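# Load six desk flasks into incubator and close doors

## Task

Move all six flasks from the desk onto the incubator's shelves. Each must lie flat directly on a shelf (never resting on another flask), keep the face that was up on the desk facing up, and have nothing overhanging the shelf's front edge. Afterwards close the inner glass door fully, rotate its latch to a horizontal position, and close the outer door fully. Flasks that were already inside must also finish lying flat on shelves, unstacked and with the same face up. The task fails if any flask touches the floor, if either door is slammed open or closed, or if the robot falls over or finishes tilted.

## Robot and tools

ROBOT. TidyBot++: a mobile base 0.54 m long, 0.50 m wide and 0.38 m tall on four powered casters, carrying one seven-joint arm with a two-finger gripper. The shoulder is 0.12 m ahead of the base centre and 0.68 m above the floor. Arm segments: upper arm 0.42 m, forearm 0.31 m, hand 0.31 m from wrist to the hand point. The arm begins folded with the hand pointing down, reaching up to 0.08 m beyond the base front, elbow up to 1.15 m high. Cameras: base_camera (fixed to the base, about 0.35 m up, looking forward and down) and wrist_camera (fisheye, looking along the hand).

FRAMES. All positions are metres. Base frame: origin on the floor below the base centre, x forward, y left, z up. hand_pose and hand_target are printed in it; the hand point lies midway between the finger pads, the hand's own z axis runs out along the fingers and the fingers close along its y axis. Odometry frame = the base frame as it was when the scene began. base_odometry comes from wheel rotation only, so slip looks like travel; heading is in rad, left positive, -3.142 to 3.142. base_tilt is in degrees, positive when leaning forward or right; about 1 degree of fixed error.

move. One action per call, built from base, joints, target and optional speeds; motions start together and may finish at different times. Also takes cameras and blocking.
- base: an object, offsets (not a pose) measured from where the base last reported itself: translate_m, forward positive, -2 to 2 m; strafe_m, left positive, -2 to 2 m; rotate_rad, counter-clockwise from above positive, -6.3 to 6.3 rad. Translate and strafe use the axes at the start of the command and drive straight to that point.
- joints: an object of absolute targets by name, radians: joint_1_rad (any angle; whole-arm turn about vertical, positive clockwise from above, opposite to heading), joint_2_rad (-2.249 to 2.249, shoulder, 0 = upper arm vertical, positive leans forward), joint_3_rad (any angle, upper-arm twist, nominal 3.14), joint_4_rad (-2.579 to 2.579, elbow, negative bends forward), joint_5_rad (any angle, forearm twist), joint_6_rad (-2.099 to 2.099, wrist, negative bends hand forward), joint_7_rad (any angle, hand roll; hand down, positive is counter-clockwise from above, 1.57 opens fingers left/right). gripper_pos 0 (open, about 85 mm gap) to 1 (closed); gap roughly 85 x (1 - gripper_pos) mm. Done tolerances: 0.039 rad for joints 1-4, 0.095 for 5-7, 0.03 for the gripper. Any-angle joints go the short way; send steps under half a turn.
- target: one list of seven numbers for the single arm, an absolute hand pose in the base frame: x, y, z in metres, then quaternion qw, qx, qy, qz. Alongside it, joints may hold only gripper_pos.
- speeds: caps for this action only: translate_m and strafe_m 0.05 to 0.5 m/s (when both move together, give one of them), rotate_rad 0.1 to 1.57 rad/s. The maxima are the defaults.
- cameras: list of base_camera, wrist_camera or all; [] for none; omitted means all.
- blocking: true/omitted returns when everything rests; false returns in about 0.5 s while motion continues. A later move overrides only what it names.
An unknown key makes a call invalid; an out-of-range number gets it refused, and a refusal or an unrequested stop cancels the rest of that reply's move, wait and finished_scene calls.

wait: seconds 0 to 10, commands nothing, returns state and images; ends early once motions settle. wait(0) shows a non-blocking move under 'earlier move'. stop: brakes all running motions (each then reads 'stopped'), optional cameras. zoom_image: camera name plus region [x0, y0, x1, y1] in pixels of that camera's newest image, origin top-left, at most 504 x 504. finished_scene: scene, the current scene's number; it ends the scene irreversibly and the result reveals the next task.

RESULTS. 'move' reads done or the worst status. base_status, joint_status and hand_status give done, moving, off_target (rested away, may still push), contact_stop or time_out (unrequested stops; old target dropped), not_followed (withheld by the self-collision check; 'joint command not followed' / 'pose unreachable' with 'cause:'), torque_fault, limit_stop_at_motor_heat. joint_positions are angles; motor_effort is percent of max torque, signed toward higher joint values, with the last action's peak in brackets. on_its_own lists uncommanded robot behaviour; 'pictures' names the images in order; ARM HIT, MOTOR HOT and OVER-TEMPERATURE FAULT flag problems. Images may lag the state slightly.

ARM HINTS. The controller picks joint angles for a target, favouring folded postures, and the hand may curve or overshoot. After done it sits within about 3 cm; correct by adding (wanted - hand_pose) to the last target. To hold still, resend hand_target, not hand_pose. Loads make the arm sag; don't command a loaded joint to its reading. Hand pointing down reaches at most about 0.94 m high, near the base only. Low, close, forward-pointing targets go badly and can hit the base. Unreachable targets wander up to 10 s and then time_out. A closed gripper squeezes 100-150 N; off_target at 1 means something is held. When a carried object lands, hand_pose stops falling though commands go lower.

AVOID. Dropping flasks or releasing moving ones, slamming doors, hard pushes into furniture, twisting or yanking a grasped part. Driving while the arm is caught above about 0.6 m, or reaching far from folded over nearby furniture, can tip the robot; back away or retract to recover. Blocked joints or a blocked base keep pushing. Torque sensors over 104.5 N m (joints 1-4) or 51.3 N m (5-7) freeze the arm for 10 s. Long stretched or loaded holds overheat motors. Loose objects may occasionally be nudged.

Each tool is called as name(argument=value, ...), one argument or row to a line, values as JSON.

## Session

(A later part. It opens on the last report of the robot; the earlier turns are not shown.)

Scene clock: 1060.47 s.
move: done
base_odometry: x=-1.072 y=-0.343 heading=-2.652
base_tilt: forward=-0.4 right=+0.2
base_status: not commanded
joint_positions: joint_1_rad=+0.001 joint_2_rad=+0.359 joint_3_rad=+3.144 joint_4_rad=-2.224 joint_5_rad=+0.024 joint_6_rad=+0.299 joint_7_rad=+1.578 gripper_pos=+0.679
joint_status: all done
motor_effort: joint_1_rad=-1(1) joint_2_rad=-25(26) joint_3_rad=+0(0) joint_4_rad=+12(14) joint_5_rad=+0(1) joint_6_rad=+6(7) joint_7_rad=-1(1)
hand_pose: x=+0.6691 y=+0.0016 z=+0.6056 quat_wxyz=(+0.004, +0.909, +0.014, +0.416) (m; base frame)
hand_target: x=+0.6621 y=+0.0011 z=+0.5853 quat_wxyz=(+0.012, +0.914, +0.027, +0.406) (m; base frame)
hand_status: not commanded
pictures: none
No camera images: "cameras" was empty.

Resting. Release.

move(
  joints={"joint_2_rad":0.375,"joint_4_rad":-2.238,"joint_6_rad":0.307},
  cameras=[],
)

move(
  joints={"gripper_pos":0.64},
  cameras=[],
)

move(
  joints={"gripper_pos":0.35},
  cameras=[],
)

move(
  base={"translate_m":-0.15},
  speeds={"translate_m":0.15},
  cameras=[],
)

move(
  base={"translate_m":-0.25},
  joints={"joint_2_rad":0.02,"joint_4_rad":-1.48,"joint_6_rad":-0.82,"gripper_pos":0},
)

Scene clock: 1065.30 s.
move: done
base_odometry: x=-1.072 y=-0.343 heading=-2.652
base_tilt: forward=-0.4 right=+0.2
base_status: not commanded
joint_positions: joint_1_rad=+0.001 joint_2_rad=+0.359 joint_3_rad=+3.144 joint_4_rad=-2.224 joint_5_rad=+0.024 joint_6_rad=+0.299 joint_7_rad=+1.578 gripper_pos=+0.679
joint_status: all done
motor_effort: joint_1_rad=-1(1) joint_2_rad=-24(25) joint_3_rad=+0(1) joint_4_rad=+13(14) joint_5_rad=+0(1) joint_6_rad=+5(7) joint_7_rad=-1(1)
hand_pose: x=+0.6691 y=+0.0016 z=+0.6056 quat_wxyz=(+0.004, +0.909, +0.014, +0.416) (m; base frame)
hand_target: x=+0.6625 y=+0.0011 z=+0.5931 quat_wxyz=(+0.012, +0.914, +0.027, +0.406) (m; base frame)
hand_status: not commanded
pictures: none
No camera images: "cameras" was empty.

Scene clock: 1065.90 s.
move: done
base_odometry: x=-1.072 y=-0.343 heading=-2.652
base_tilt: forward=-0.4 right=+0.2
base_status: not commanded
joint_positions: joint_1_rad=+0.001 joint_2_rad=+0.359 joint_3_rad=+3.144 joint_4_rad=-2.224 joint_5_rad=+0.024 joint_6_rad=+0.299 joint_7_rad=+1.578 gripper_pos=+0.640
joint_status: all done
motor_effort: joint_1_rad=+0(1) joint_2_rad=-25(26) joint_3_rad=+0(1) joint_4_rad=+13(14) joint_5_rad=+0(1) joint_6_rad=+6(7) joint_7_rad=-1(1)
hand_pose: x=+0.6691 y=+0.0016 z=+0.6056 quat_wxyz=(+0.004, +0.909, +0.014, +0.416) (m; base frame)
hand_target: x=+0.6625 y=+0.0011 z=+0.5931 quat_wxyz=(+0.012, +0.914, +0.027, +0.406) (m; base frame)
hand_status: not commanded
pictures: none
No camera images: "cameras" was empty.

Scene clock: 1066.60 s.
move: done
base_odometry: x=-1.072 y=-0.343 heading=-2.652
base_tilt: forward=-0.4 right=+0.2
base_status: not commanded
joint_positions: joint_1_rad=+0.001 joint_2_rad=+0.359 joint_3_rad=+3.144 joint_4_rad=-2.224 joint_5_rad=+0.024 joint_6_rad=+0.299 joint_7_rad=+1.578 gripper_pos=+0.350
joint_status: all done
motor_effort: joint_1_rad=-1(2) joint_2_rad=-25(26) joint_3_rad=+1(1) joint_4_rad=+13(14) joint_5_rad=+1(1) joint_6_rad=+6(7) joint_7_rad=-1(1)
hand_pose: x=+0.6691 y=+0.0016 z=+0.6056 quat_wxyz=(+0.004, +0.909, +0.014, +0.416) (m; base frame)
hand_target: x=+0.6625 y=+0.0011 z=+0.5931 quat_wxyz=(+0.012, +0.914, +0.027, +0.406) (m; base frame)
hand_status: not commanded
pictures: none
No camera images: "cameras" was empty.

Scene clock: 1068.27 s.
move: done
base_odometry: x=-0.939 y=-0.272 heading=-2.652
base_tilt: forward=-0.4 right=+0.2
base_status: done
joint_positions: joint_1_rad=+0.001 joint_2_rad=+0.360 joint_3_rad=+3.144 joint_4_rad=-2.224 joint_5_rad=+0.024 joint_6_rad=+0.299 joint_7_rad=+1.578 gripper_pos=+0.350
joint_status: not commanded
motor_effort: joint_1_rad=+0(2) joint_2_rad=-26(28) joint_3_rad=+0(1) joint_4_rad=+13(15) joint_5_rad=+1(1) joint_6_rad=+6(7) joint_7_rad=-1(1)
hand_pose: x=+0.6687 y=+0.0016 z=+0.6051 quat_wxyz=(+0.004, +0.910, +0.014, +0.415) (m; base frame)
hand_target: x=+0.6625 y=+0.0011 z=+0.5931 quat_wxyz=(+0.012, +0.914, +0.027, +0.406) (m; base frame)
hand_status: not commanded
pictures: none
No camera images: "cameras" was empty.

Scene clock: 1070.70 s.
move: done
base_odometry: x=-0.718 y=-0.155 heading=-2.652
base_tilt: forward=-0.4 right=+0.2
base_status: done
joint_positions: joint_1_rad=+0.001 joint_2_rad=+0.035 joint_3_rad=+3.144 joint_4_rad=-1.500 joint_5_rad=+0.024 joint_6_rad=-0.781 joint_7_rad=+1.578 gripper_pos=+0.000
joint_status: all done
motor_effort: joint_1_rad=+0(2) joint_2_rad=-21(30) joint_3_rad=+1(1) joint_4_rad=+21(21) joint_5_rad=+0(1) joint_6_rad=+6(8) joint_7_rad=-1(1)
hand_pose: x=+0.6765 y=-0.0058 z=+0.9026 quat_wxyz=(+0.013, +0.916, +0.006, +0.401) (m; base frame)
hand_target: x=+0.6689 y=+0.0011 z=+0.9127 quat_wxyz=(+0.012, +0.916, +0.027, +0.399) (m; base frame)
hand_status: not commanded
pictures: base_camera, wrist_camera
camera_calibration:
wrist_camera: T_world_to_cam=[[0.0342248, -0.999294, 0.015491, -0.0306601], [-0.65277, -0.0340884, -0.756789, 1.18566], [0.756783, 0.0157889, -0.653476, 0.207147], [0, 0, 0, 1]] pos_world=[0.618245, 0.00650806, 1.03313]

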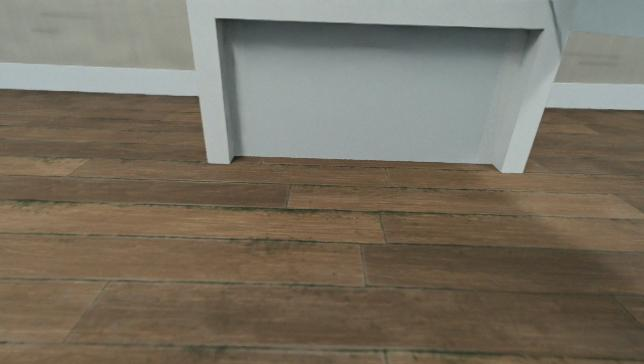

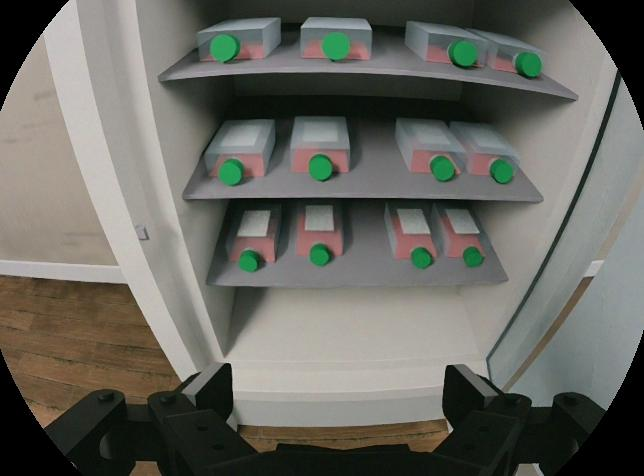

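move(
  base={"translate_m":-0.35,"strafe_m":-0.5},
  joints={"joint_2_rad":0.42,"joint_4_rad":-2.107,"joint_6_rad":0.976,"gripper_pos":1},
)

Scene clock: 1077.73 s.
move: done
base_odometry: x=-0.644 y=+0.451 heading=-2.652
base_tilt: forward=-0.4 right=+0.2
base_status: done
joint_positions: joint_1_rad=-0.019 joint_2_rad=+0.392 joint_3_rad=+3.126 joint_4_rad=-2.089 joint_5_rad=+0.026 joint_6_rad=+0.921 joint_7_rad=+1.579 gripper_pos=+0.999
joint_status: all done
motor_effort: joint_1_rad=+4(11) joint_2_rad=-30(32) joint_3_rad=+4(13) joint_4_rad=+17(22) joint_5_rad=-3(7) joint_6_rad=+9(9) joint_7_rad=-1(1)
hand_pose: x=+0.7831 y=+0.0288 z=+0.8257 quat_wxyz=(-0.013, +0.703, +0.025, +0.711) (m; base frame)
hand_target: x=+0.7831 y=+0.0011 z=+0.8153 quat_wxyz=(+0.021, +0.700, +0.021, +0.714) (m; base frame)
hand_status: not commanded
pictures: base_camera, wrist_camera
camera_calibration:
wrist_camera: T_world_to_cam=[[0.0869142, -0.995715, 0.0315847, -0.0531691], [0.0460213, -0.0276577, -0.998558, 0.850477], [0.995152, 0.0882424, 0.0434203, -0.688511], [0, 0, 0, 1]] pos_world=[0.650654, 0.0313368, 0.880824]

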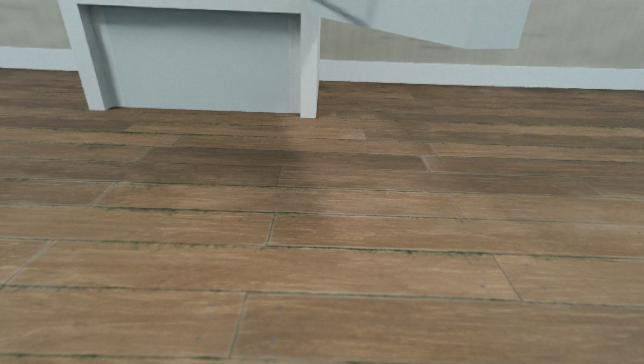

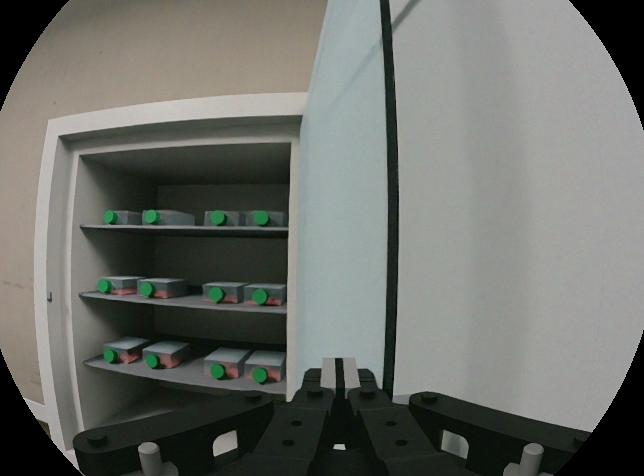

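move(
  base={"strafe_m":-0.075},
  speeds={"strafe_m":0.1},
  joints={"joint_1_rad":0.02,"joint_3_rad":3.158},
)

Scene clock: 1083.07 s.
move: off_target
base_odometry: x=-0.679 y=+0.518 heading=-2.652
base_tilt: forward=-0.4 right=+0.2
base_status: done
joint_positions: joint_1_rad=-0.076 joint_2_rad=+0.395 joint_3_rad=+3.083 joint_4_rad=-2.090 joint_5_rad=+0.048 joint_6_rad=+0.928 joint_7_rad=+1.579 gripper_pos=+0.999
joint_status: joint_1_rad off_target (ended at -0.076, target +0.020); joint_3_rad off_target (ended at +3.083, target +3.158)
motor_effort: joint_1_rad=+17(20) joint_2_rad=-30(31) joint_3_rad=+15(18) joint_4_rad=+16(18) joint_5_rad=-10(12) joint_6_rad=+8(9) joint_7_rad=-1(1)
hand_pose: x=+0.7761 y=+0.0964 z=+0.8262 quat_wxyz=(-0.055, +0.699, +0.064, +0.710) (m; base frame)
hand_target: x=+0.7829 y=-0.0210 z=+0.8153 quat_wxyz=(+0.036, +0.700, +0.011, +0.713) (m; base frame)
hand_status: not commanded
pictures: base_camera, wrist_camera
camera_calibration:
wrist_camera: T_world_to_cam=[[0.20096, -0.979183, 0.0285544, -0.0728894], [0.0526805, -0.0183044, -0.998444, 0.846971], [0.978182, 0.202152, 0.0479054, -0.689047], [0, 0, 0, 1]] pos_world=[0.644042, 0.0834231, 0.880743]

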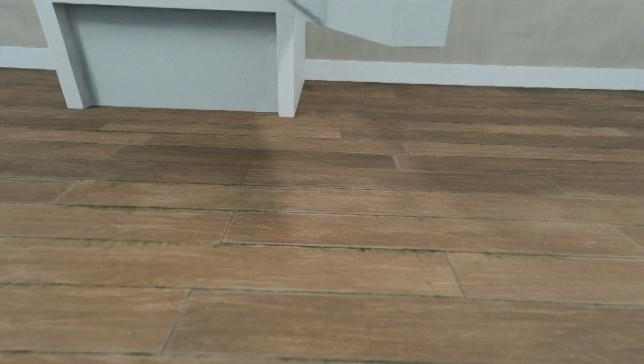

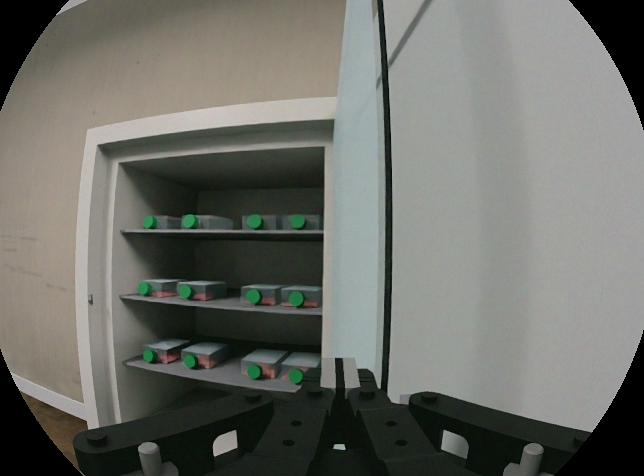

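move(
  base={"translate_m":-0.25},
  speeds={"translate_m":0.15},
  joints={"joint_1_rad":0.0,"joint_3_rad":3.142},
)

move(
  joints={"joint_7_rad":3.13},
)

Scene clock: 1090.10 s.
move: done
base_odometry: x=-0.459 y=+0.636 heading=-2.652
base_tilt: forward=-0.4 right=+0.2
base_status: done
joint_positions: joint_1_rad=-0.011 joint_2_rad=+0.397 joint_3_rad=+3.133 joint_4_rad=-2.091 joint_5_rad=+0.033 joint_6_rad=+0.934 joint_7_rad=+1.579 gripper_pos=+0.999
joint_status: all done
motor_effort: joint_1_rad=+0(15) joint_2_rad=-29(32) joint_3_rad=+0(14) joint_4_rad=+15(17) joint_5_rad=+0(9) joint_6_rad=+8(9) joint_7_rad=-1(1)
hand_pose: x=+0.7837 y=+0.0216 z=+0.8254 quat_wxyz=(-0.007, +0.701, +0.025, +0.713) (m; base frame)
hand_target: x=+0.7831 y=+0.0011 z=+0.8153 quat_wxyz=(+0.021, +0.700, +0.021, +0.714) (m; base frame)
hand_status: not commanded
pictures: base_camera, wrist_camera
camera_calibration:
wrist_camera: T_world_to_cam=[[0.0782372, -0.996182, 0.0387267, -0.0595581], [0.051963, -0.0347181, -0.998045, 0.844934], [0.99558, 0.0800966, 0.0490483, -0.693216], [0, 0, 0, 1]] pos_world=[0.650906, 0.025528, 0.87959]

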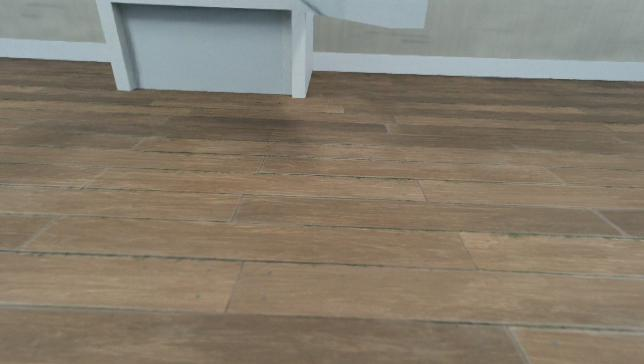

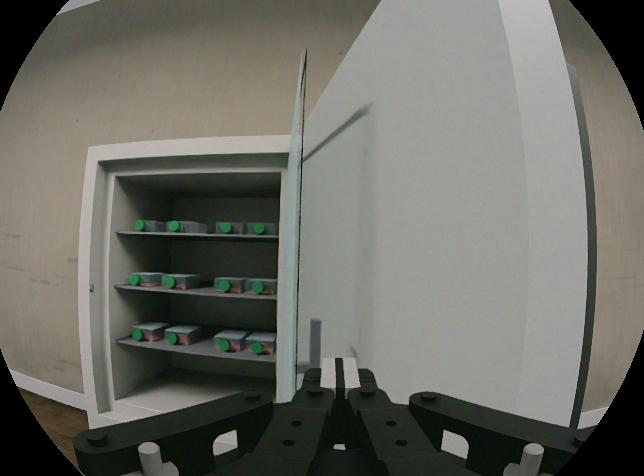

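Scene clock: 1092.17 s.
move: done
base_odometry: x=-0.459 y=+0.636 heading=-2.652
base_tilt: forward=-0.4 right=+0.2
base_status: not commanded
joint_positions: joint_1_rad=-0.011 joint_2_rad=+0.397 joint_3_rad=+3.133 joint_4_rad=-2.091 joint_5_rad=+0.033 joint_6_rad=+0.934 joint_7_rad=+3.078 gripper_pos=+0.999
joint_status: all done
motor_effort: joint_1_rad=+0(2) joint_2_rad=-29(29) joint_3_rad=+0(0) joint_4_rad=+16(16) joint_5_rad=+0(1) joint_6_rad=+8(9) joint_7_rad=-1(2)
hand_pose: x=+0.7837 y=+0.0216 z=+0.8254 quat_wxyz=(+0.480, +0.496, +0.495, +0.527) (m; base frame)
hand_target: x=+0.7831 y=+0.0011 z=+0.8153 quat_wxyz=(+0.502, +0.498, +0.492, +0.508) (m; base frame)
hand_status: not commanded
pictures: base_camera, wrist_camera
camera_calibration:
wrist_camera: T_world_to_cam=[[0.0190881, -0.0333902, 0.99926, -0.826703], [0.0796657, -0.996214, -0.0348102, 0.0490003], [0.996639, 0.0802712, -0.0163557, -0.640123], [0, 0, 0, 1]] pos_world=[0.649848, 0.0725945, 0.817327]

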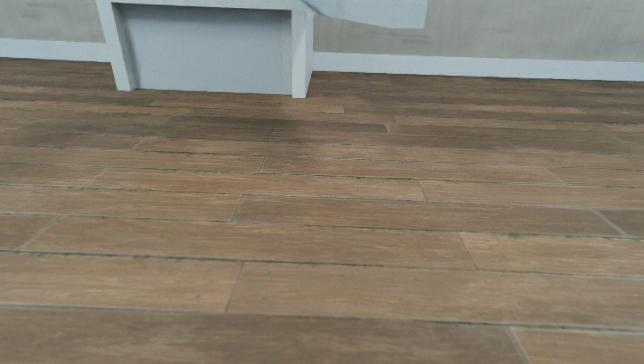

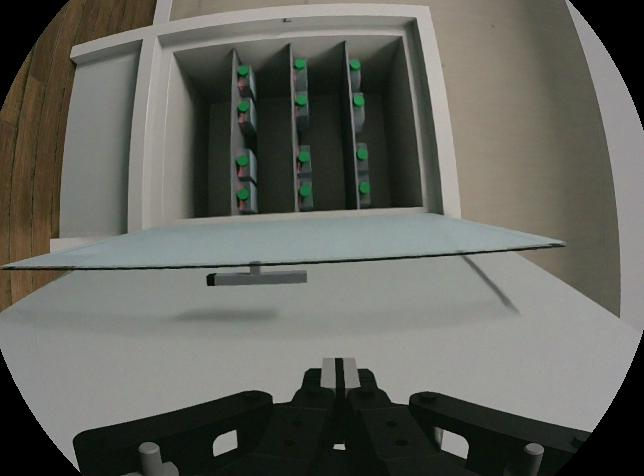

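move(
  joints={"joint_2_rad":0.28,"joint_4_rad":-2.007,"joint_6_rad":0.716},
  cameras=[],
)

move(
  base={"translate_m":0.25},
  speeds={"translate_m":0.15},
)

Scene clock: 1100.27 s.
move: done
base_odometry: x=-0.459 y=+0.636 heading=-2.652
base_tilt: forward=-0.4 right=+0.2
base_status: not commanded
joint_positions: joint_1_rad=-0.011 joint_2_rad=+0.282 joint_3_rad=+3.133 joint_4_rad=-2.021 joint_5_rad=+0.033 joint_6_rad=+0.751 joint_7_rad=+3.078 gripper_pos=+0.999
joint_status: all done
motor_effort: joint_1_rad=+0(1) joint_2_rad=-27(32) joint_3_rad=+0(1) joint_4_rad=+18(18) joint_5_rad=+0(1) joint_6_rad=+8(9) joint_7_rad=-1(1)
hand_pose: x=+0.7806 y=+0.0205 z=+0.8816 quat_wxyz=(+0.483, +0.495, +0.495, +0.525) (m; base frame)
hand_target: x=+0.7837 y=+0.0011 z=+0.8798 quat_wxyz=(+0.497, +0.503, +0.497, +0.503) (m; base frame)
hand_status: not commanded
pictures: none
No camera images: "cameras" was empty.

Scene clock: 1102.60 s.
move: done
base_odometry: x=-0.679 y=+0.518 heading=-2.652
base_tilt: forward=-0.4 right=+0.2
base_status: done
joint_positions: joint_1_rad=-0.011 joint_2_rad=+0.280 joint_3_rad=+3.133 joint_4_rad=-2.021 joint_5_rad=+0.033 joint_6_rad=+0.749 joint_7_rad=+3.078 gripper_pos=+0.999
joint_status: not commanded
motor_effort: joint_1_rad=+0(2) joint_2_rad=-27(30) joint_3_rad=+0(1) joint_4_rad=+18(19) joint_5_rad=+0(1) joint_6_rad=+8(9) joint_7_rad=-1(1)
hand_pose: x=+0.7803 y=+0.0205 z=+0.8824 quat_wxyz=(+0.483, +0.495, +0.495, +0.525) (m; base frame)
hand_target: x=+0.7837 y=+0.0011 z=+0.8798 quat_wxyz=(+0.497, +0.503, +0.497, +0.503) (m; base frame)
hand_status: not commanded
pictures: base_camera, wrist_camera
camera_calibration:
wrist_camera: T_world_to_cam=[[0.0161859, -0.02777, 0.999483, -0.881753], [0.07596, -0.996691, -0.0289226, 0.0477743], [0.996979, 0.0763889, -0.0140229, -0.637944], [0, 0, 0, 1]] pos_world=[0.64666, 0.0718618, 0.873733]

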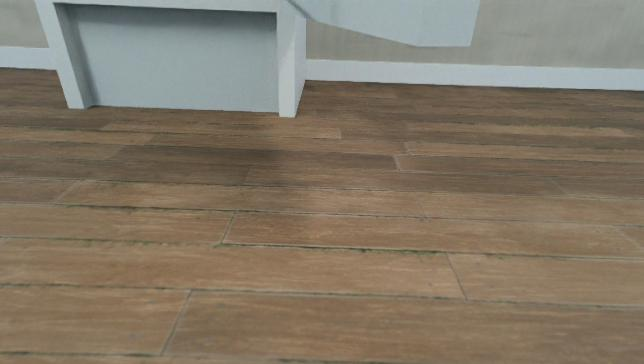

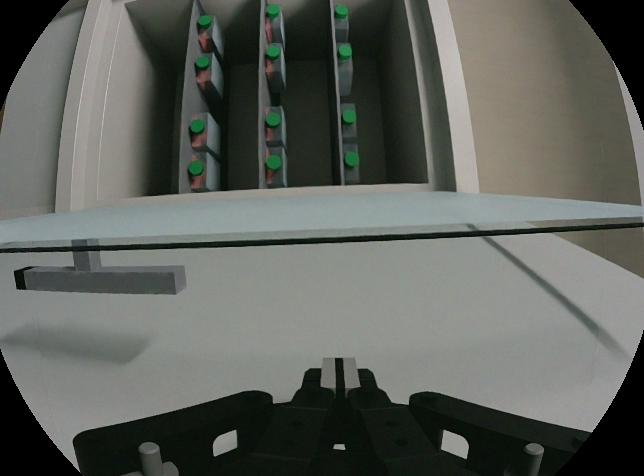

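move(
  base={"translate_m":0.11},
  speeds={"translate_m":0.1},
)

Scene clock: 1107.37 s.
move: done
base_odometry: x=-0.777 y=+0.466 heading=-2.652
base_tilt: forward=-0.4 right=+0.2
base_status: done
joint_positions: joint_1_rad=-0.015 joint_2_rad=+0.279 joint_3_rad=+3.130 joint_4_rad=-2.021 joint_5_rad=+0.033 joint_6_rad=+0.748 joint_7_rad=+3.078 gripper_pos=+0.999
joint_status: not commanded
motor_effort: joint_1_rad=+2(7) joint_2_rad=-27(29) joint_3_rad=+3(7) joint_4_rad=+18(19) joint_5_rad=-2(4) joint_6_rad=+8(9) joint_7_rad=-1(1)
hand_pose: x=+0.7800 y=+0.0247 z=+0.8829 quat_wxyz=(+0.481, +0.494, +0.497, +0.527) (m; base frame)
hand_target: x=+0.7837 y=+0.0011 z=+0.8798 quat_wxyz=(+0.497, +0.503, +0.497, +0.503) (m; base frame)
hand_status: not commanded
pictures: base_camera, wrist_camera
camera_calibration:
wrist_camera: T_world_to_cam=[[0.0160453, -0.0284948, 0.999465, -0.881985], [0.0826592, -0.996134, -0.0297269, 0.0475721], [0.996449, 0.083092, -0.0136279, -0.638013], [0, 0, 0, 1]] pos_world=[0.645967, 0.07527, 0.874233]

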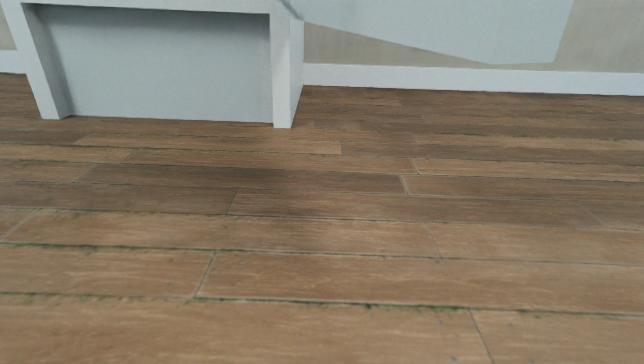

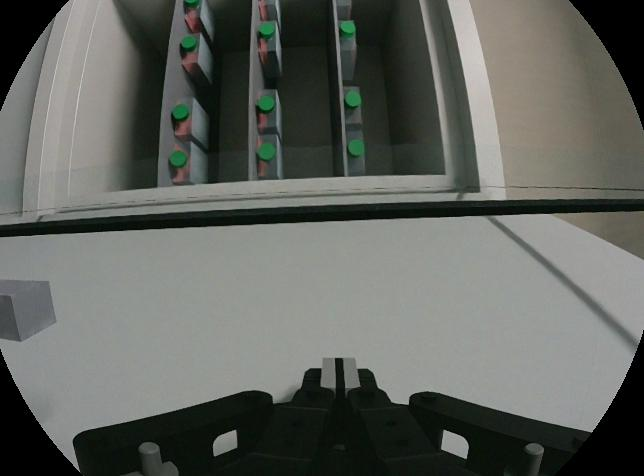

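move(
  base={"strafe_m":0.06},
  speeds={"strafe_m":0.06},
)

Scene clock: 1110.70 s.
move: done
base_odometry: x=-0.749 y=+0.413 heading=-2.653
base_tilt: forward=-0.4 right=+0.2
base_status: done
joint_positions: joint_1_rad=-0.005 joint_2_rad=+0.271 joint_3_rad=+3.137 joint_4_rad=-2.029 joint_5_rad=+0.033 joint_6_rad=+0.744 joint_7_rad=+3.078 gripper_pos=+0.999
joint_status: not commanded
motor_effort: joint_1_rad=-2(3) joint_2_rad=-24(28) joint_3_rad=+0(4) joint_4_rad=+21(27) joint_5_rad=+0(2) joint_6_rad=+8(10) joint_7_rad=-1(1)
hand_pose: x=+0.7769 y=+0.0144 z=+0.8824 quat_wxyz=(+0.485, +0.498, +0.494, +0.522) (m; base frame)
hand_target: x=+0.7837 y=+0.0011 z=+0.8798 quat_wxyz=(+0.497, +0.503, +0.497, +0.503) (m; base frame)
hand_status: not commanded
pictures: base_camera, wrist_camera
camera_calibration:
wrist_camera: T_world_to_cam=[[0.0200309, -0.0265265, 0.999447, -0.884862], [0.0663733, -0.997407, -0.0278026, 0.0485542], [0.997594, 0.0668936, -0.0182183, -0.630747], [0, 0, 0, 1]] pos_world=[0.643731, 0.067149, 0.874232]

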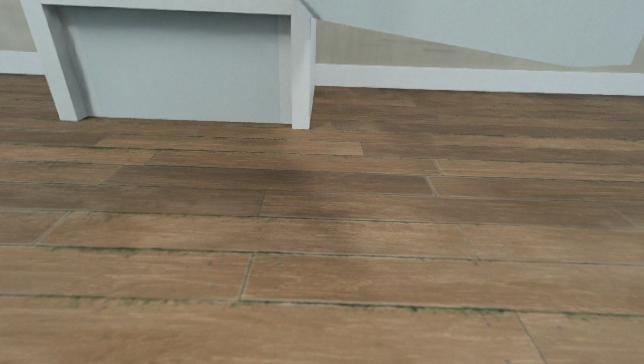

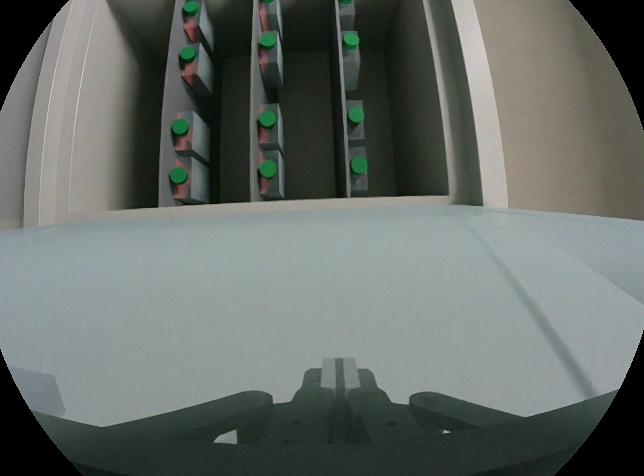

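move(
  base={"strafe_m":0.1,"translate_m":-0.06},
  speeds={"strafe_m":0.08},
)

Scene clock: 1115.97 s.
move: done
base_odometry: x=-0.649 y=+0.353 heading=-2.653
base_tilt: forward=-0.4 right=+0.2
base_status: done
joint_positions: joint_1_rad=-0.003 joint_2_rad=+0.271 joint_3_rad=+3.139 joint_4_rad=-2.019 joint_5_rad=+0.032 joint_6_rad=+0.744 joint_7_rad=+3.079 gripper_pos=+0.999
joint_status: not commanded
motor_effort: joint_1_rad=-1(5) joint_2_rad=-27(29) joint_3_rad=+0(3) joint_4_rad=+18(21) joint_5_rad=+0(1) joint_6_rad=+8(9) joint_7_rad=-1(1)
hand_pose: x=+0.7792 y=+0.0121 z=+0.8879 quat_wxyz=(+0.489, +0.496, +0.491, +0.523) (m; base frame)
hand_target: x=+0.7837 y=+0.0011 z=+0.8798 quat_wxyz=(+0.497, +0.503, +0.497, +0.503) (m; base frame)
hand_status: not commanded
pictures: base_camera, wrist_camera
camera_calibration:
wrist_camera: T_world_to_cam=[[0.00967063, -0.0260982, 0.999613, -0.882543], [0.0627567, -0.997673, -0.0266547, 0.0480391], [0.997982, 0.0629902, -0.00801029, -0.642159], [0, 0, 0, 1]] pos_world=[0.646383, 0.0653442, 0.878338]

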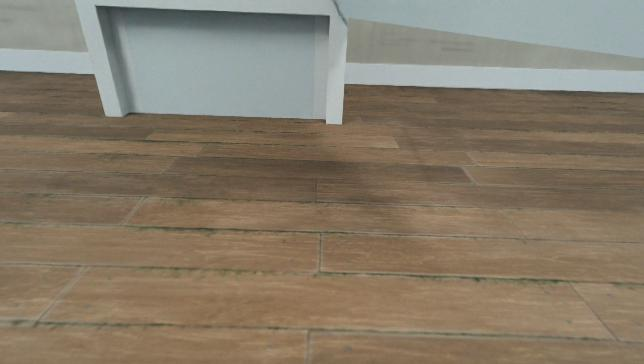

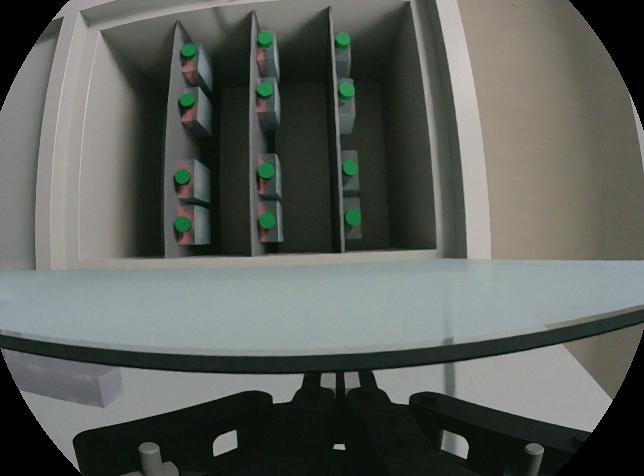

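move(
  base={"strafe_m":0.12,"translate_m":0.01},
  speeds={"strafe_m":0.08},
)

Scene clock: 1120.93 s.
move: done
base_odometry: x=-0.601 y=+0.242 heading=-2.653
base_tilt: forward=-0.4 right=+0.2
base_status: done
joint_positions: joint_1_rad=-0.002 joint_2_rad=+0.271 joint_3_rad=+3.139 joint_4_rad=-2.019 joint_5_rad=+0.031 joint_6_rad=+0.744 joint_7_rad=+3.079 gripper_pos=+0.999
joint_status: not commanded
motor_effort: joint_1_rad=+0(4) joint_2_rad=-27(30) joint_3_rad=+0(3) joint_4_rad=+18(19) joint_5_rad=+1(2) joint_6_rad=+8(9) joint_7_rad=-1(1)
hand_pose: x=+0.7793 y=+0.0108 z=+0.8878 quat_wxyz=(+0.489, +0.497, +0.490, +0.522) (m; base frame)
hand_target: x=+0.7837 y=+0.0011 z=+0.8798 quat_wxyz=(+0.497, +0.503, +0.497, +0.503) (m; base frame)
hand_status: not commanded
pictures: base_camera, wrist_camera
camera_calibration:
wrist_camera: T_world_to_cam=[[0.00990384, -0.0260009, 0.999613, -0.882628], [0.0604536, -0.997818, -0.0265532, 0.0484398], [0.998122, 0.0606932, -0.00831038, -0.641872], [0, 0, 0, 1]] pos_world=[0.64648, 0.0643422, 0.878238]

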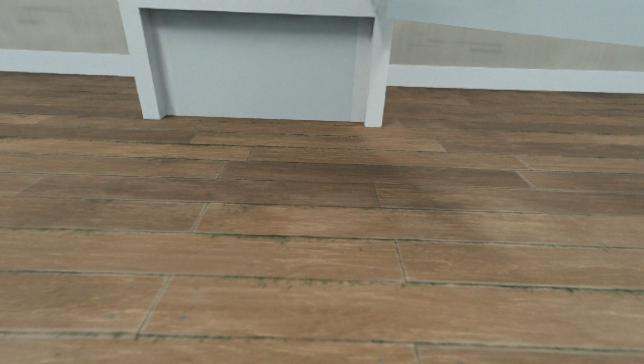

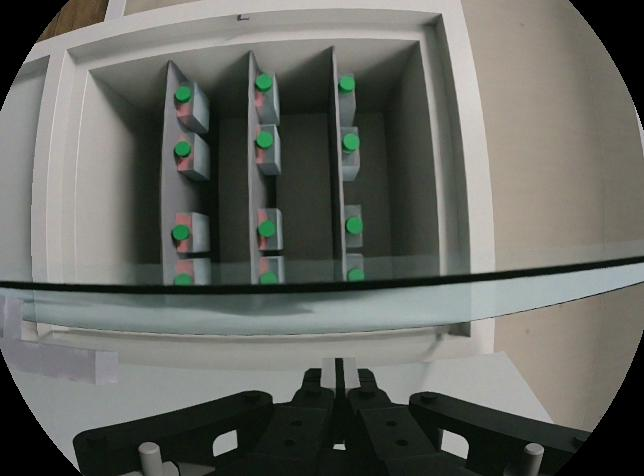

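move(
  base={"strafe_m":0.1,"translate_m":0.03},
  speeds={"strafe_m":0.06},
)

Scene clock: 1125.60 s.
move: done
base_odometry: x=-0.580 y=+0.140 heading=-2.652
base_tilt: forward=-0.4 right=+0.2
base_status: done
joint_positions: joint_1_rad=-0.002 joint_2_rad=+0.271 joint_3_rad=+3.140 joint_4_rad=-2.019 joint_5_rad=+0.031 joint_6_rad=+0.744 joint_7_rad=+3.079 gripper_pos=+0.999
joint_status: not commanded
motor_effort: joint_1_rad=-1(4) joint_2_rad=-27(28) joint_3_rad=+0(3) joint_4_rad=+18(19) joint_5_rad=+0(2) joint_6_rad=+8(9) joint_7_rad=-1(1)
hand_pose: x=+0.7793 y=+0.0098 z=+0.8878 quat_wxyz=(+0.490, +0.498, +0.490, +0.522) (m; base frame)
hand_target: x=+0.7837 y=+0.0011 z=+0.8798 quat_wxyz=(+0.497, +0.503, +0.497, +0.503) (m; base frame)
hand_status: not commanded
pictures: base_camera, wrist_camera
camera_calibration:
wrist_camera: T_world_to_cam=[[0.00986859, -0.0262187, 0.999608, -0.882708], [0.0586453, -0.99792, -0.0267534, 0.0489898], [0.99823, 0.0588864, -0.00831046, -0.641877], [0, 0, 0, 1]] pos_world=[0.646579, 0.0635423, 0.878338]

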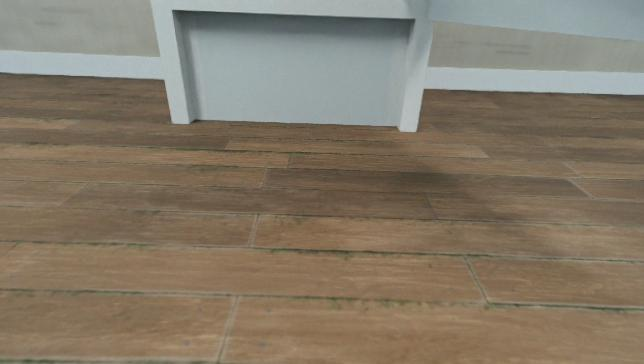

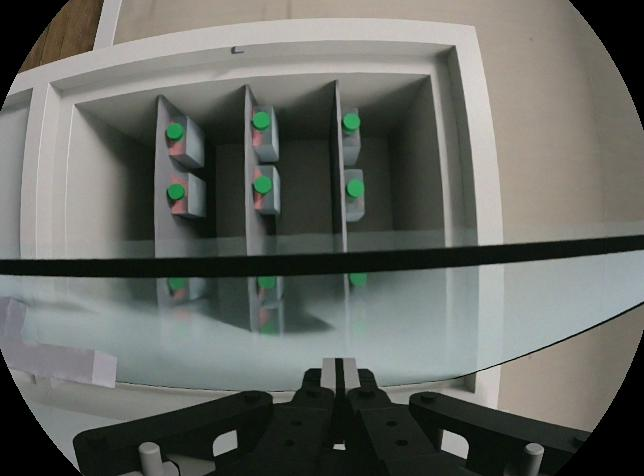

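move(
  base={"strafe_m":0.15,"translate_m":0.09},
  speeds={"strafe_m":0.07},
)

Scene clock: 1131.70 s.
move: done
base_odometry: x=-0.589 y=-0.035 heading=-2.652
base_tilt: forward=-0.4 right=+0.2
base_status: done
joint_positions: joint_1_rad=-0.001 joint_2_rad=+0.271 joint_3_rad=+3.140 joint_4_rad=-2.019 joint_5_rad=+0.030 joint_6_rad=+0.744 joint_7_rad=+3.079 gripper_pos=+0.999
joint_status: not commanded
motor_effort: joint_1_rad=-1(4) joint_2_rad=-27(28) joint_3_rad=+0(2) joint_4_rad=+18(20) joint_5_rad=+0(2) joint_6_rad=+8(9) joint_7_rad=-1(1)
hand_pose: x=+0.7793 y=+0.0091 z=+0.8878 quat_wxyz=(+0.490, +0.498, +0.490, +0.522) (m; base frame)
hand_target: x=+0.7837 y=+0.0011 z=+0.8798 quat_wxyz=(+0.497, +0.503, +0.497, +0.503) (m; base frame)
hand_status: not commanded
pictures: base_camera, wrist_camera
camera_calibration:
wrist_camera: T_world_to_cam=[[0.00985945, -0.0265278, 0.999599, -0.882689], [0.0575456, -0.997976, -0.0270523, 0.0494633], [0.998294, 0.0577893, -0.00831294, -0.641916], [0, 0, 0, 1]] pos_world=[0.646678, 0.0630432, 0.878338]

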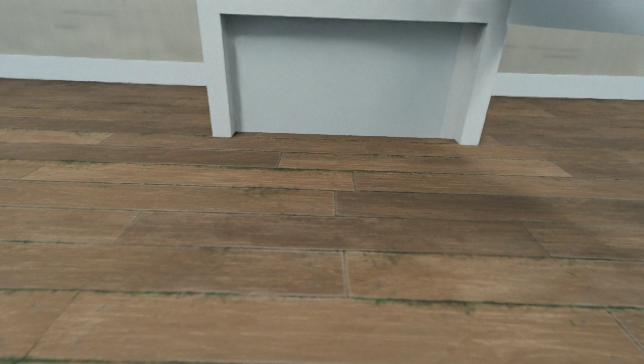

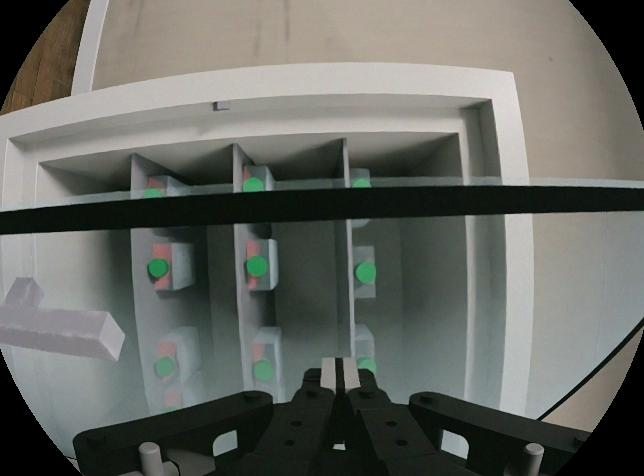

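move(
  base={"strafe_m":0.1,"translate_m":0.12},
  speeds={"strafe_m":0.06},
)

Scene clock: 1135.83 s.
move: done
base_odometry: x=-0.648 y=-0.180 heading=-2.652
base_tilt: forward=-0.4 right=+0.2
base_status: done
joint_positions: joint_1_rad=-0.001 joint_2_rad=+0.271 joint_3_rad=+3.141 joint_4_rad=-2.019 joint_5_rad=+0.030 joint_6_rad=+0.744 joint_7_rad=+3.079 gripper_pos=+0.999
joint_status: not commanded
motor_effort: joint_1_rad=+0(3) joint_2_rad=-27(29) joint_3_rad=+0(2) joint_4_rad=+18(20) joint_5_rad=+0(1) joint_6_rad=+9(9) joint_7_rad=-1(1)
hand_pose: x=+0.7793 y=+0.0088 z=+0.8878 quat_wxyz=(+0.490, +0.498, +0.489, +0.522) (m; base frame)
hand_target: x=+0.7837 y=+0.0011 z=+0.8798 quat_wxyz=(+0.497, +0.503, +0.497, +0.503) (m; base frame)
hand_status: not commanded
pictures: base_camera, wrist_camera
camera_calibration:
wrist_camera: T_world_to_cam=[[0.0100547, -0.0267218, 0.999592, -0.882703], [0.0569335, -0.998006, -0.0272521, 0.0498291], [0.998327, 0.0571843, -0.00851324, -0.641811], [0, 0, 0, 1]] pos_world=[0.646776, 0.0628439, 0.878237]

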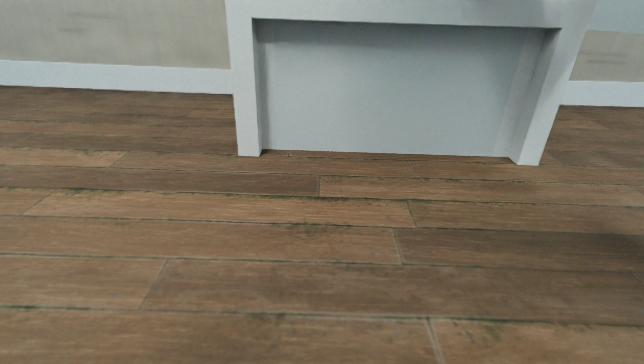

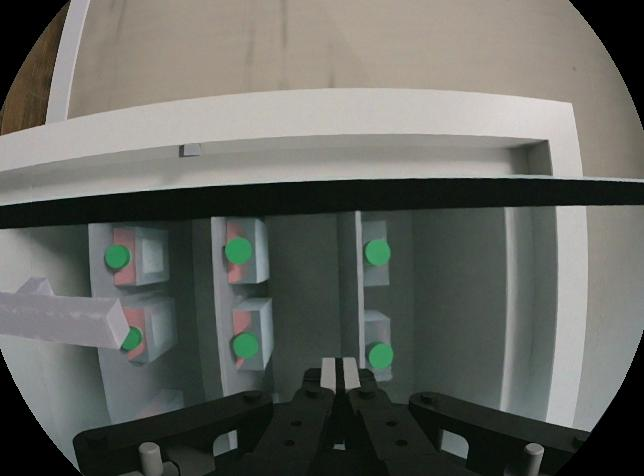

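move(
  base={"translate_m":0.15},
  speeds={"translate_m":0.05},
  cameras=[],
)

move(
  base={"translate_m":0.06},
  speeds={"translate_m":0.05},
)

Scene clock: 1144.07 s.
move: done
base_odometry: x=-0.780 y=-0.251 heading=-2.652
base_tilt: forward=-0.4 right=+0.2
base_status: done
joint_positions: joint_1_rad=-0.001 joint_2_rad=+0.271 joint_3_rad=+3.141 joint_4_rad=-2.019 joint_5_rad=+0.030 joint_6_rad=+0.743 joint_7_rad=+3.079 gripper_pos=+0.999
joint_status: not commanded
motor_effort: joint_1_rad=-1(2) joint_2_rad=-27(30) joint_3_rad=+1(1) joint_4_rad=+18(20) joint_5_rad=+0(1) joint_6_rad=+8(9) joint_7_rad=-1(1)
hand_pose: x=+0.7793 y=+0.0088 z=+0.8878 quat_wxyz=(+0.490, +0.498, +0.489, +0.521) (m; base frame)
hand_target: x=+0.7837 y=+0.0011 z=+0.8798 quat_wxyz=(+0.497, +0.503, +0.497, +0.503) (m; base frame)
hand_status: not commanded
pictures: none
No camera images: "cameras" was empty.

Scene clock: 1145.77 s.
move: done
base_odometry: x=-0.833 y=-0.279 heading=-2.651
base_tilt: forward=-0.4 right=+0.2
base_status: done
joint_positions: joint_1_rad=-0.001 joint_2_rad=+0.271 joint_3_rad=+3.141 joint_4_rad=-2.019 joint_5_rad=+0.030 joint_6_rad=+0.743 joint_7_rad=+3.079 gripper_pos=+0.999
joint_status: not commanded
motor_effort: joint_1_rad=-2(2) joint_2_rad=-27(30) joint_3_rad=+0(2) joint_4_rad=+18(20) joint_5_rad=+0(1) joint_6_rad=+8(9) joint_7_rad=-1(1)
hand_pose: x=+0.7793 y=+0.0088 z=+0.8877 quat_wxyz=(+0.490, +0.498, +0.490, +0.521) (m; base frame)
hand_target: x=+0.7837 y=+0.0011 z=+0.8798 quat_wxyz=(+0.497, +0.503, +0.497, +0.503) (m; base frame)
hand_status: not commanded
pictures: base_camera, wrist_camera
camera_calibration:
wrist_camera: T_world_to_cam=[[0.0104511, -0.026698, 0.999589, -0.882957], [0.056823, -0.998012, -0.02725, 0.0499048], [0.99833, 0.0570844, -0.00891325, -0.641353], [0, 0, 0, 1]] pos_world=[0.646674, 0.0628437, 0.878237]

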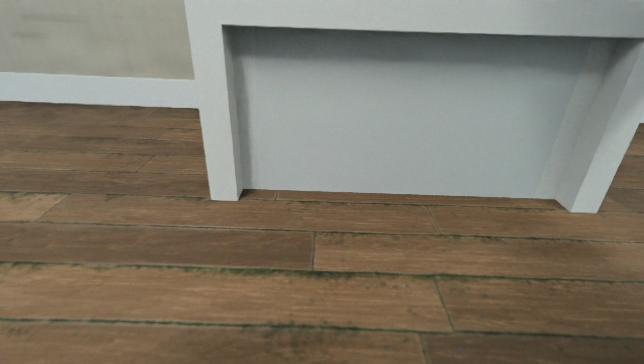

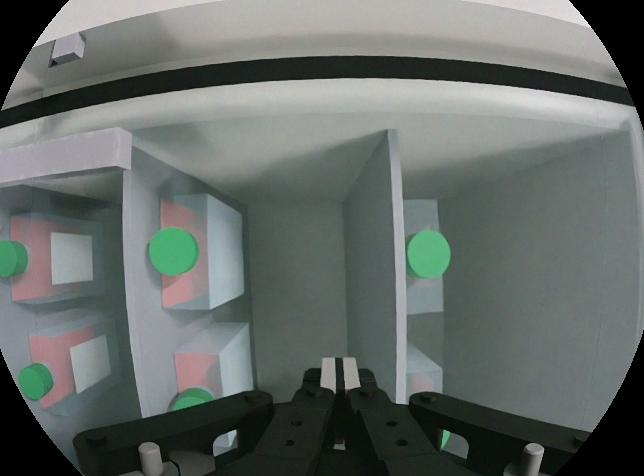

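move(
  base={"translate_m":0.06,"strafe_m":-0.02},
  speeds={"translate_m":0.05},
)

Scene clock: 1149.30 s.
move: done
base_odometry: x=-0.895 y=-0.290 heading=-2.651
base_tilt: forward=-0.4 right=+0.2
base_status: done
joint_positions: joint_1_rad=-0.007 joint_2_rad=+0.196 joint_3_rad=+3.128 joint_4_rad=-2.107 joint_5_rad=+0.030 joint_6_rad=+0.740 joint_7_rad=+3.079 gripper_pos=+0.999
joint_status: not commanded
motor_effort: joint_1_rad=+2(5) joint_2_rad=-8(28) joint_3_rad=+5(7) joint_4_rad=+38(43) joint_5_rad=-2(3) joint_6_rad=+9(10) joint_7_rad=-1(1)
hand_pose: x=+0.7454 y=+0.0197 z=+0.8870 quat_wxyz=(+0.481, +0.499, +0.497, +0.522) (m; base frame)
hand_target: x=+0.7837 y=+0.0011 z=+0.8798 quat_wxyz=(+0.497, +0.503, +0.497, +0.503) (m; base frame)
hand_status: not commanded
pictures: base_camera, wrist_camera
camera_calibration:
wrist_camera: T_world_to_cam=[[0.0269418, -0.028428, 0.999233, -0.893609], [0.0746275, -0.996749, -0.0303694, 0.0520956], [0.996847, 0.0753885, -0.0247327, -0.593485], [0, 0, 0, 1]] pos_world=[0.611802, 0.0712647, 0.879827]

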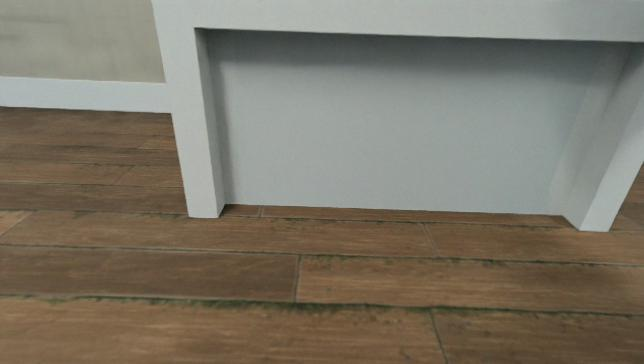

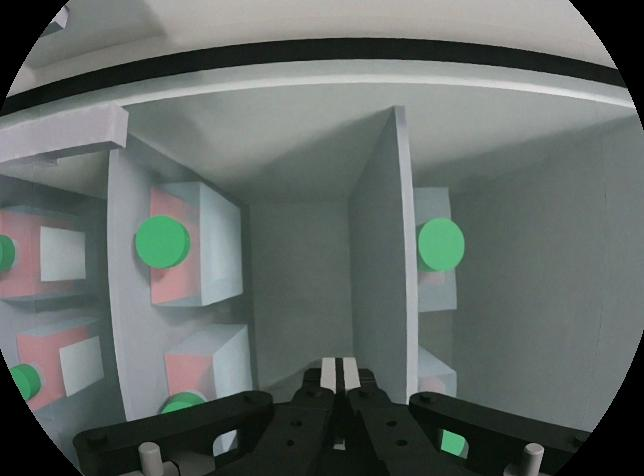

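move(
  base={"translate_m":-0.25},
  speeds={"translate_m":0.1},
  cameras=[],
)

move(
  joints={"joint_1_rad":0,"joint_2_rad":0.776,"joint_3_rad":3.142,"joint_4_rad":-2.187,"joint_5_rad":0,"joint_6_rad":1.41,"joint_7_rad":1.6},
)

Scene clock: 1154.67 s.
move: done
base_odometry: x=-0.674 y=-0.172 heading=-2.651
base_tilt: forward=-0.4 right=+0.2
base_status: done
joint_positions: joint_1_rad=-0.007 joint_2_rad=+0.268 joint_3_rad=+3.132 joint_4_rad=-2.014 joint_5_rad=+0.030 joint_6_rad=+0.739 joint_7_rad=+3.079 gripper_pos=+0.999
joint_status: not commanded
motor_effort: joint_1_rad=-1(3) joint_2_rad=-27(29) joint_3_rad=+1(5) joint_4_rad=+18(38) joint_5_rad=+0(2) joint_6_rad=+8(10) joint_7_rad=-1(1)
hand_pose: x=+0.7792 y=+0.0177 z=+0.8910 quat_wxyz=(+0.487, +0.495, +0.492, +0.526) (m; base frame)
hand_target: x=+0.7837 y=+0.0011 z=+0.8798 quat_wxyz=(+0.497, +0.503, +0.497, +0.503) (m; base frame)
hand_status: not commanded
pictures: none
No camera images: "cameras" was empty.

Scene clock: 1157.03 s.
move: done
base_odometry: x=-0.674 y=-0.172 heading=-2.651
base_tilt: forward=-0.4 right=+0.2
base_status: not commanded
joint_positions: joint_1_rad=-0.007 joint_2_rad=+0.752 joint_3_rad=+3.132 joint_4_rad=-2.164 joint_5_rad=+0.030 joint_6_rad=+1.364 joint_7_rad=+1.655 gripper_pos=+0.999
joint_status: all done
motor_effort: joint_1_rad=-1(1) joint_2_rad=-34(36) joint_3_rad=+0(1) joint_4_rad=+9(19) joint_5_rad=+0(1) joint_6_rad=+8(10) joint_7_rad=-1(2)
hand_pose: x=+0.7875 y=+0.0196 z=+0.6883 quat_wxyz=(+0.015, +0.699, +0.045, +0.713) (m; base frame)
hand_target: x=+0.7808 y=+0.0012 z=+0.6783 quat_wxyz=(+0.011, +0.701, +0.010, +0.713) (m; base frame)
hand_status: not commanded
pictures: base_camera, wrist_camera
camera_calibration:
wrist_camera: T_world_to_cam=[[0.0748367, -0.992341, 0.0982805, -0.094822], [0.0560919, -0.0942118, -0.993971, 0.702958], [0.995617, 0.0798982, 0.0486118, -0.689886], [0, 0, 0, 1]] pos_world=[0.654528, 0.0272519, 0.741576]

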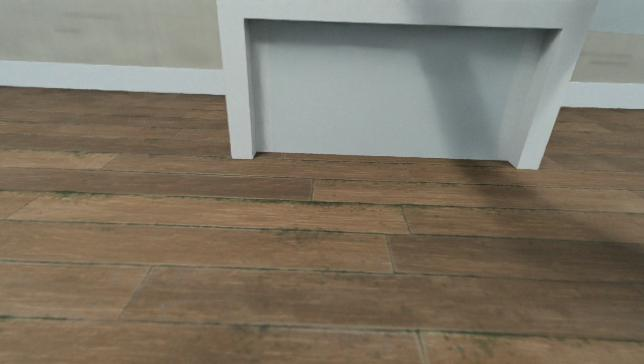

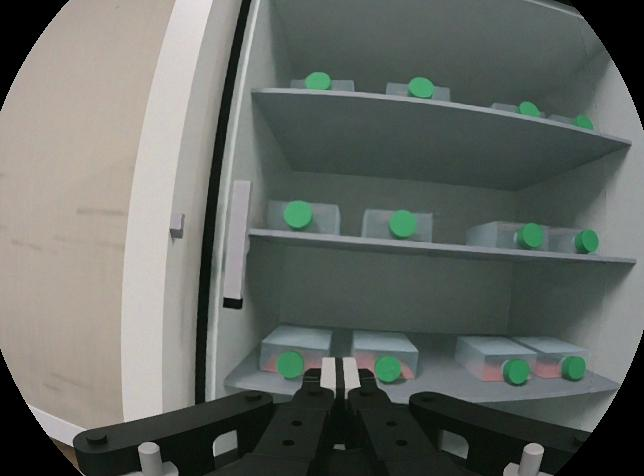

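move(
  joints={"joint_7_rad":1.48},
  base={"translate_m":0.2},
  speeds={"translate_m":0.1},
)

Scene clock: 1162.93 s.
move: done
base_odometry: x=-0.851 y=-0.266 heading=-2.650
base_tilt: forward=-0.4 right=+0.2
base_status: done
joint_positions: joint_1_rad=-0.007 joint_2_rad=+0.753 joint_3_rad=+3.132 joint_4_rad=-2.169 joint_5_rad=+0.030 joint_6_rad=+1.367 joint_7_rad=+1.515 gripper_pos=+0.999
joint_status: all done
motor_effort: joint_1_rad=-1(2) joint_2_rad=-33(35) joint_3_rad=+0(1) joint_4_rad=+10(10) joint_5_rad=+0(1) joint_6_rad=+8(9) joint_7_rad=-1(1)
hand_pose: x=+0.7862 y=+0.0196 z=+0.6873 quat_wxyz=(-0.035, +0.701, -0.005, +0.712) (m; base frame)
hand_target: x=+0.7808 y=+0.0012 z=+0.6783 quat_wxyz=(-0.032, +0.700, -0.032, +0.713) (m; base frame)
hand_status: not commanded
pictures: base_camera, wrist_camera
camera_calibration:
wrist_camera: T_world_to_cam=[[0.077462, -0.996095, -0.0423634, 0.0000340934], [0.0485361, 0.0462083, -0.997752, 0.707841], [0.995813, 0.0752317, 0.051926, -0.690858], [0, 0, 0, 1]] pos_world=[0.653607, 0.0193003, 0.742125]

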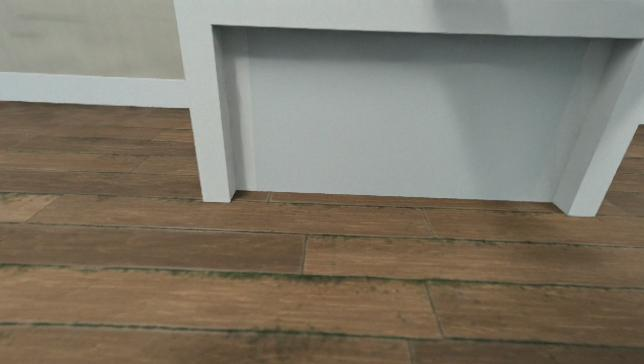

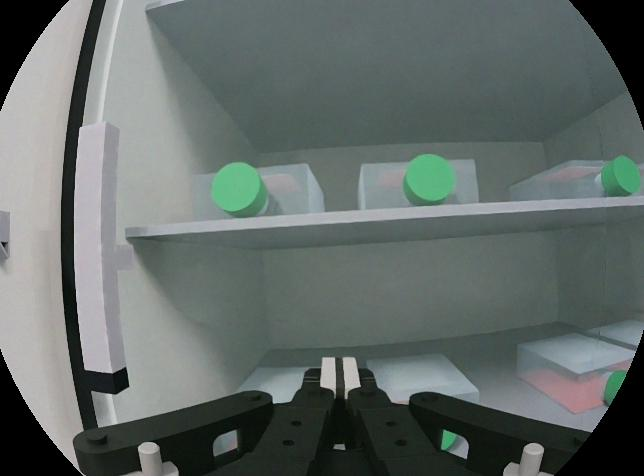

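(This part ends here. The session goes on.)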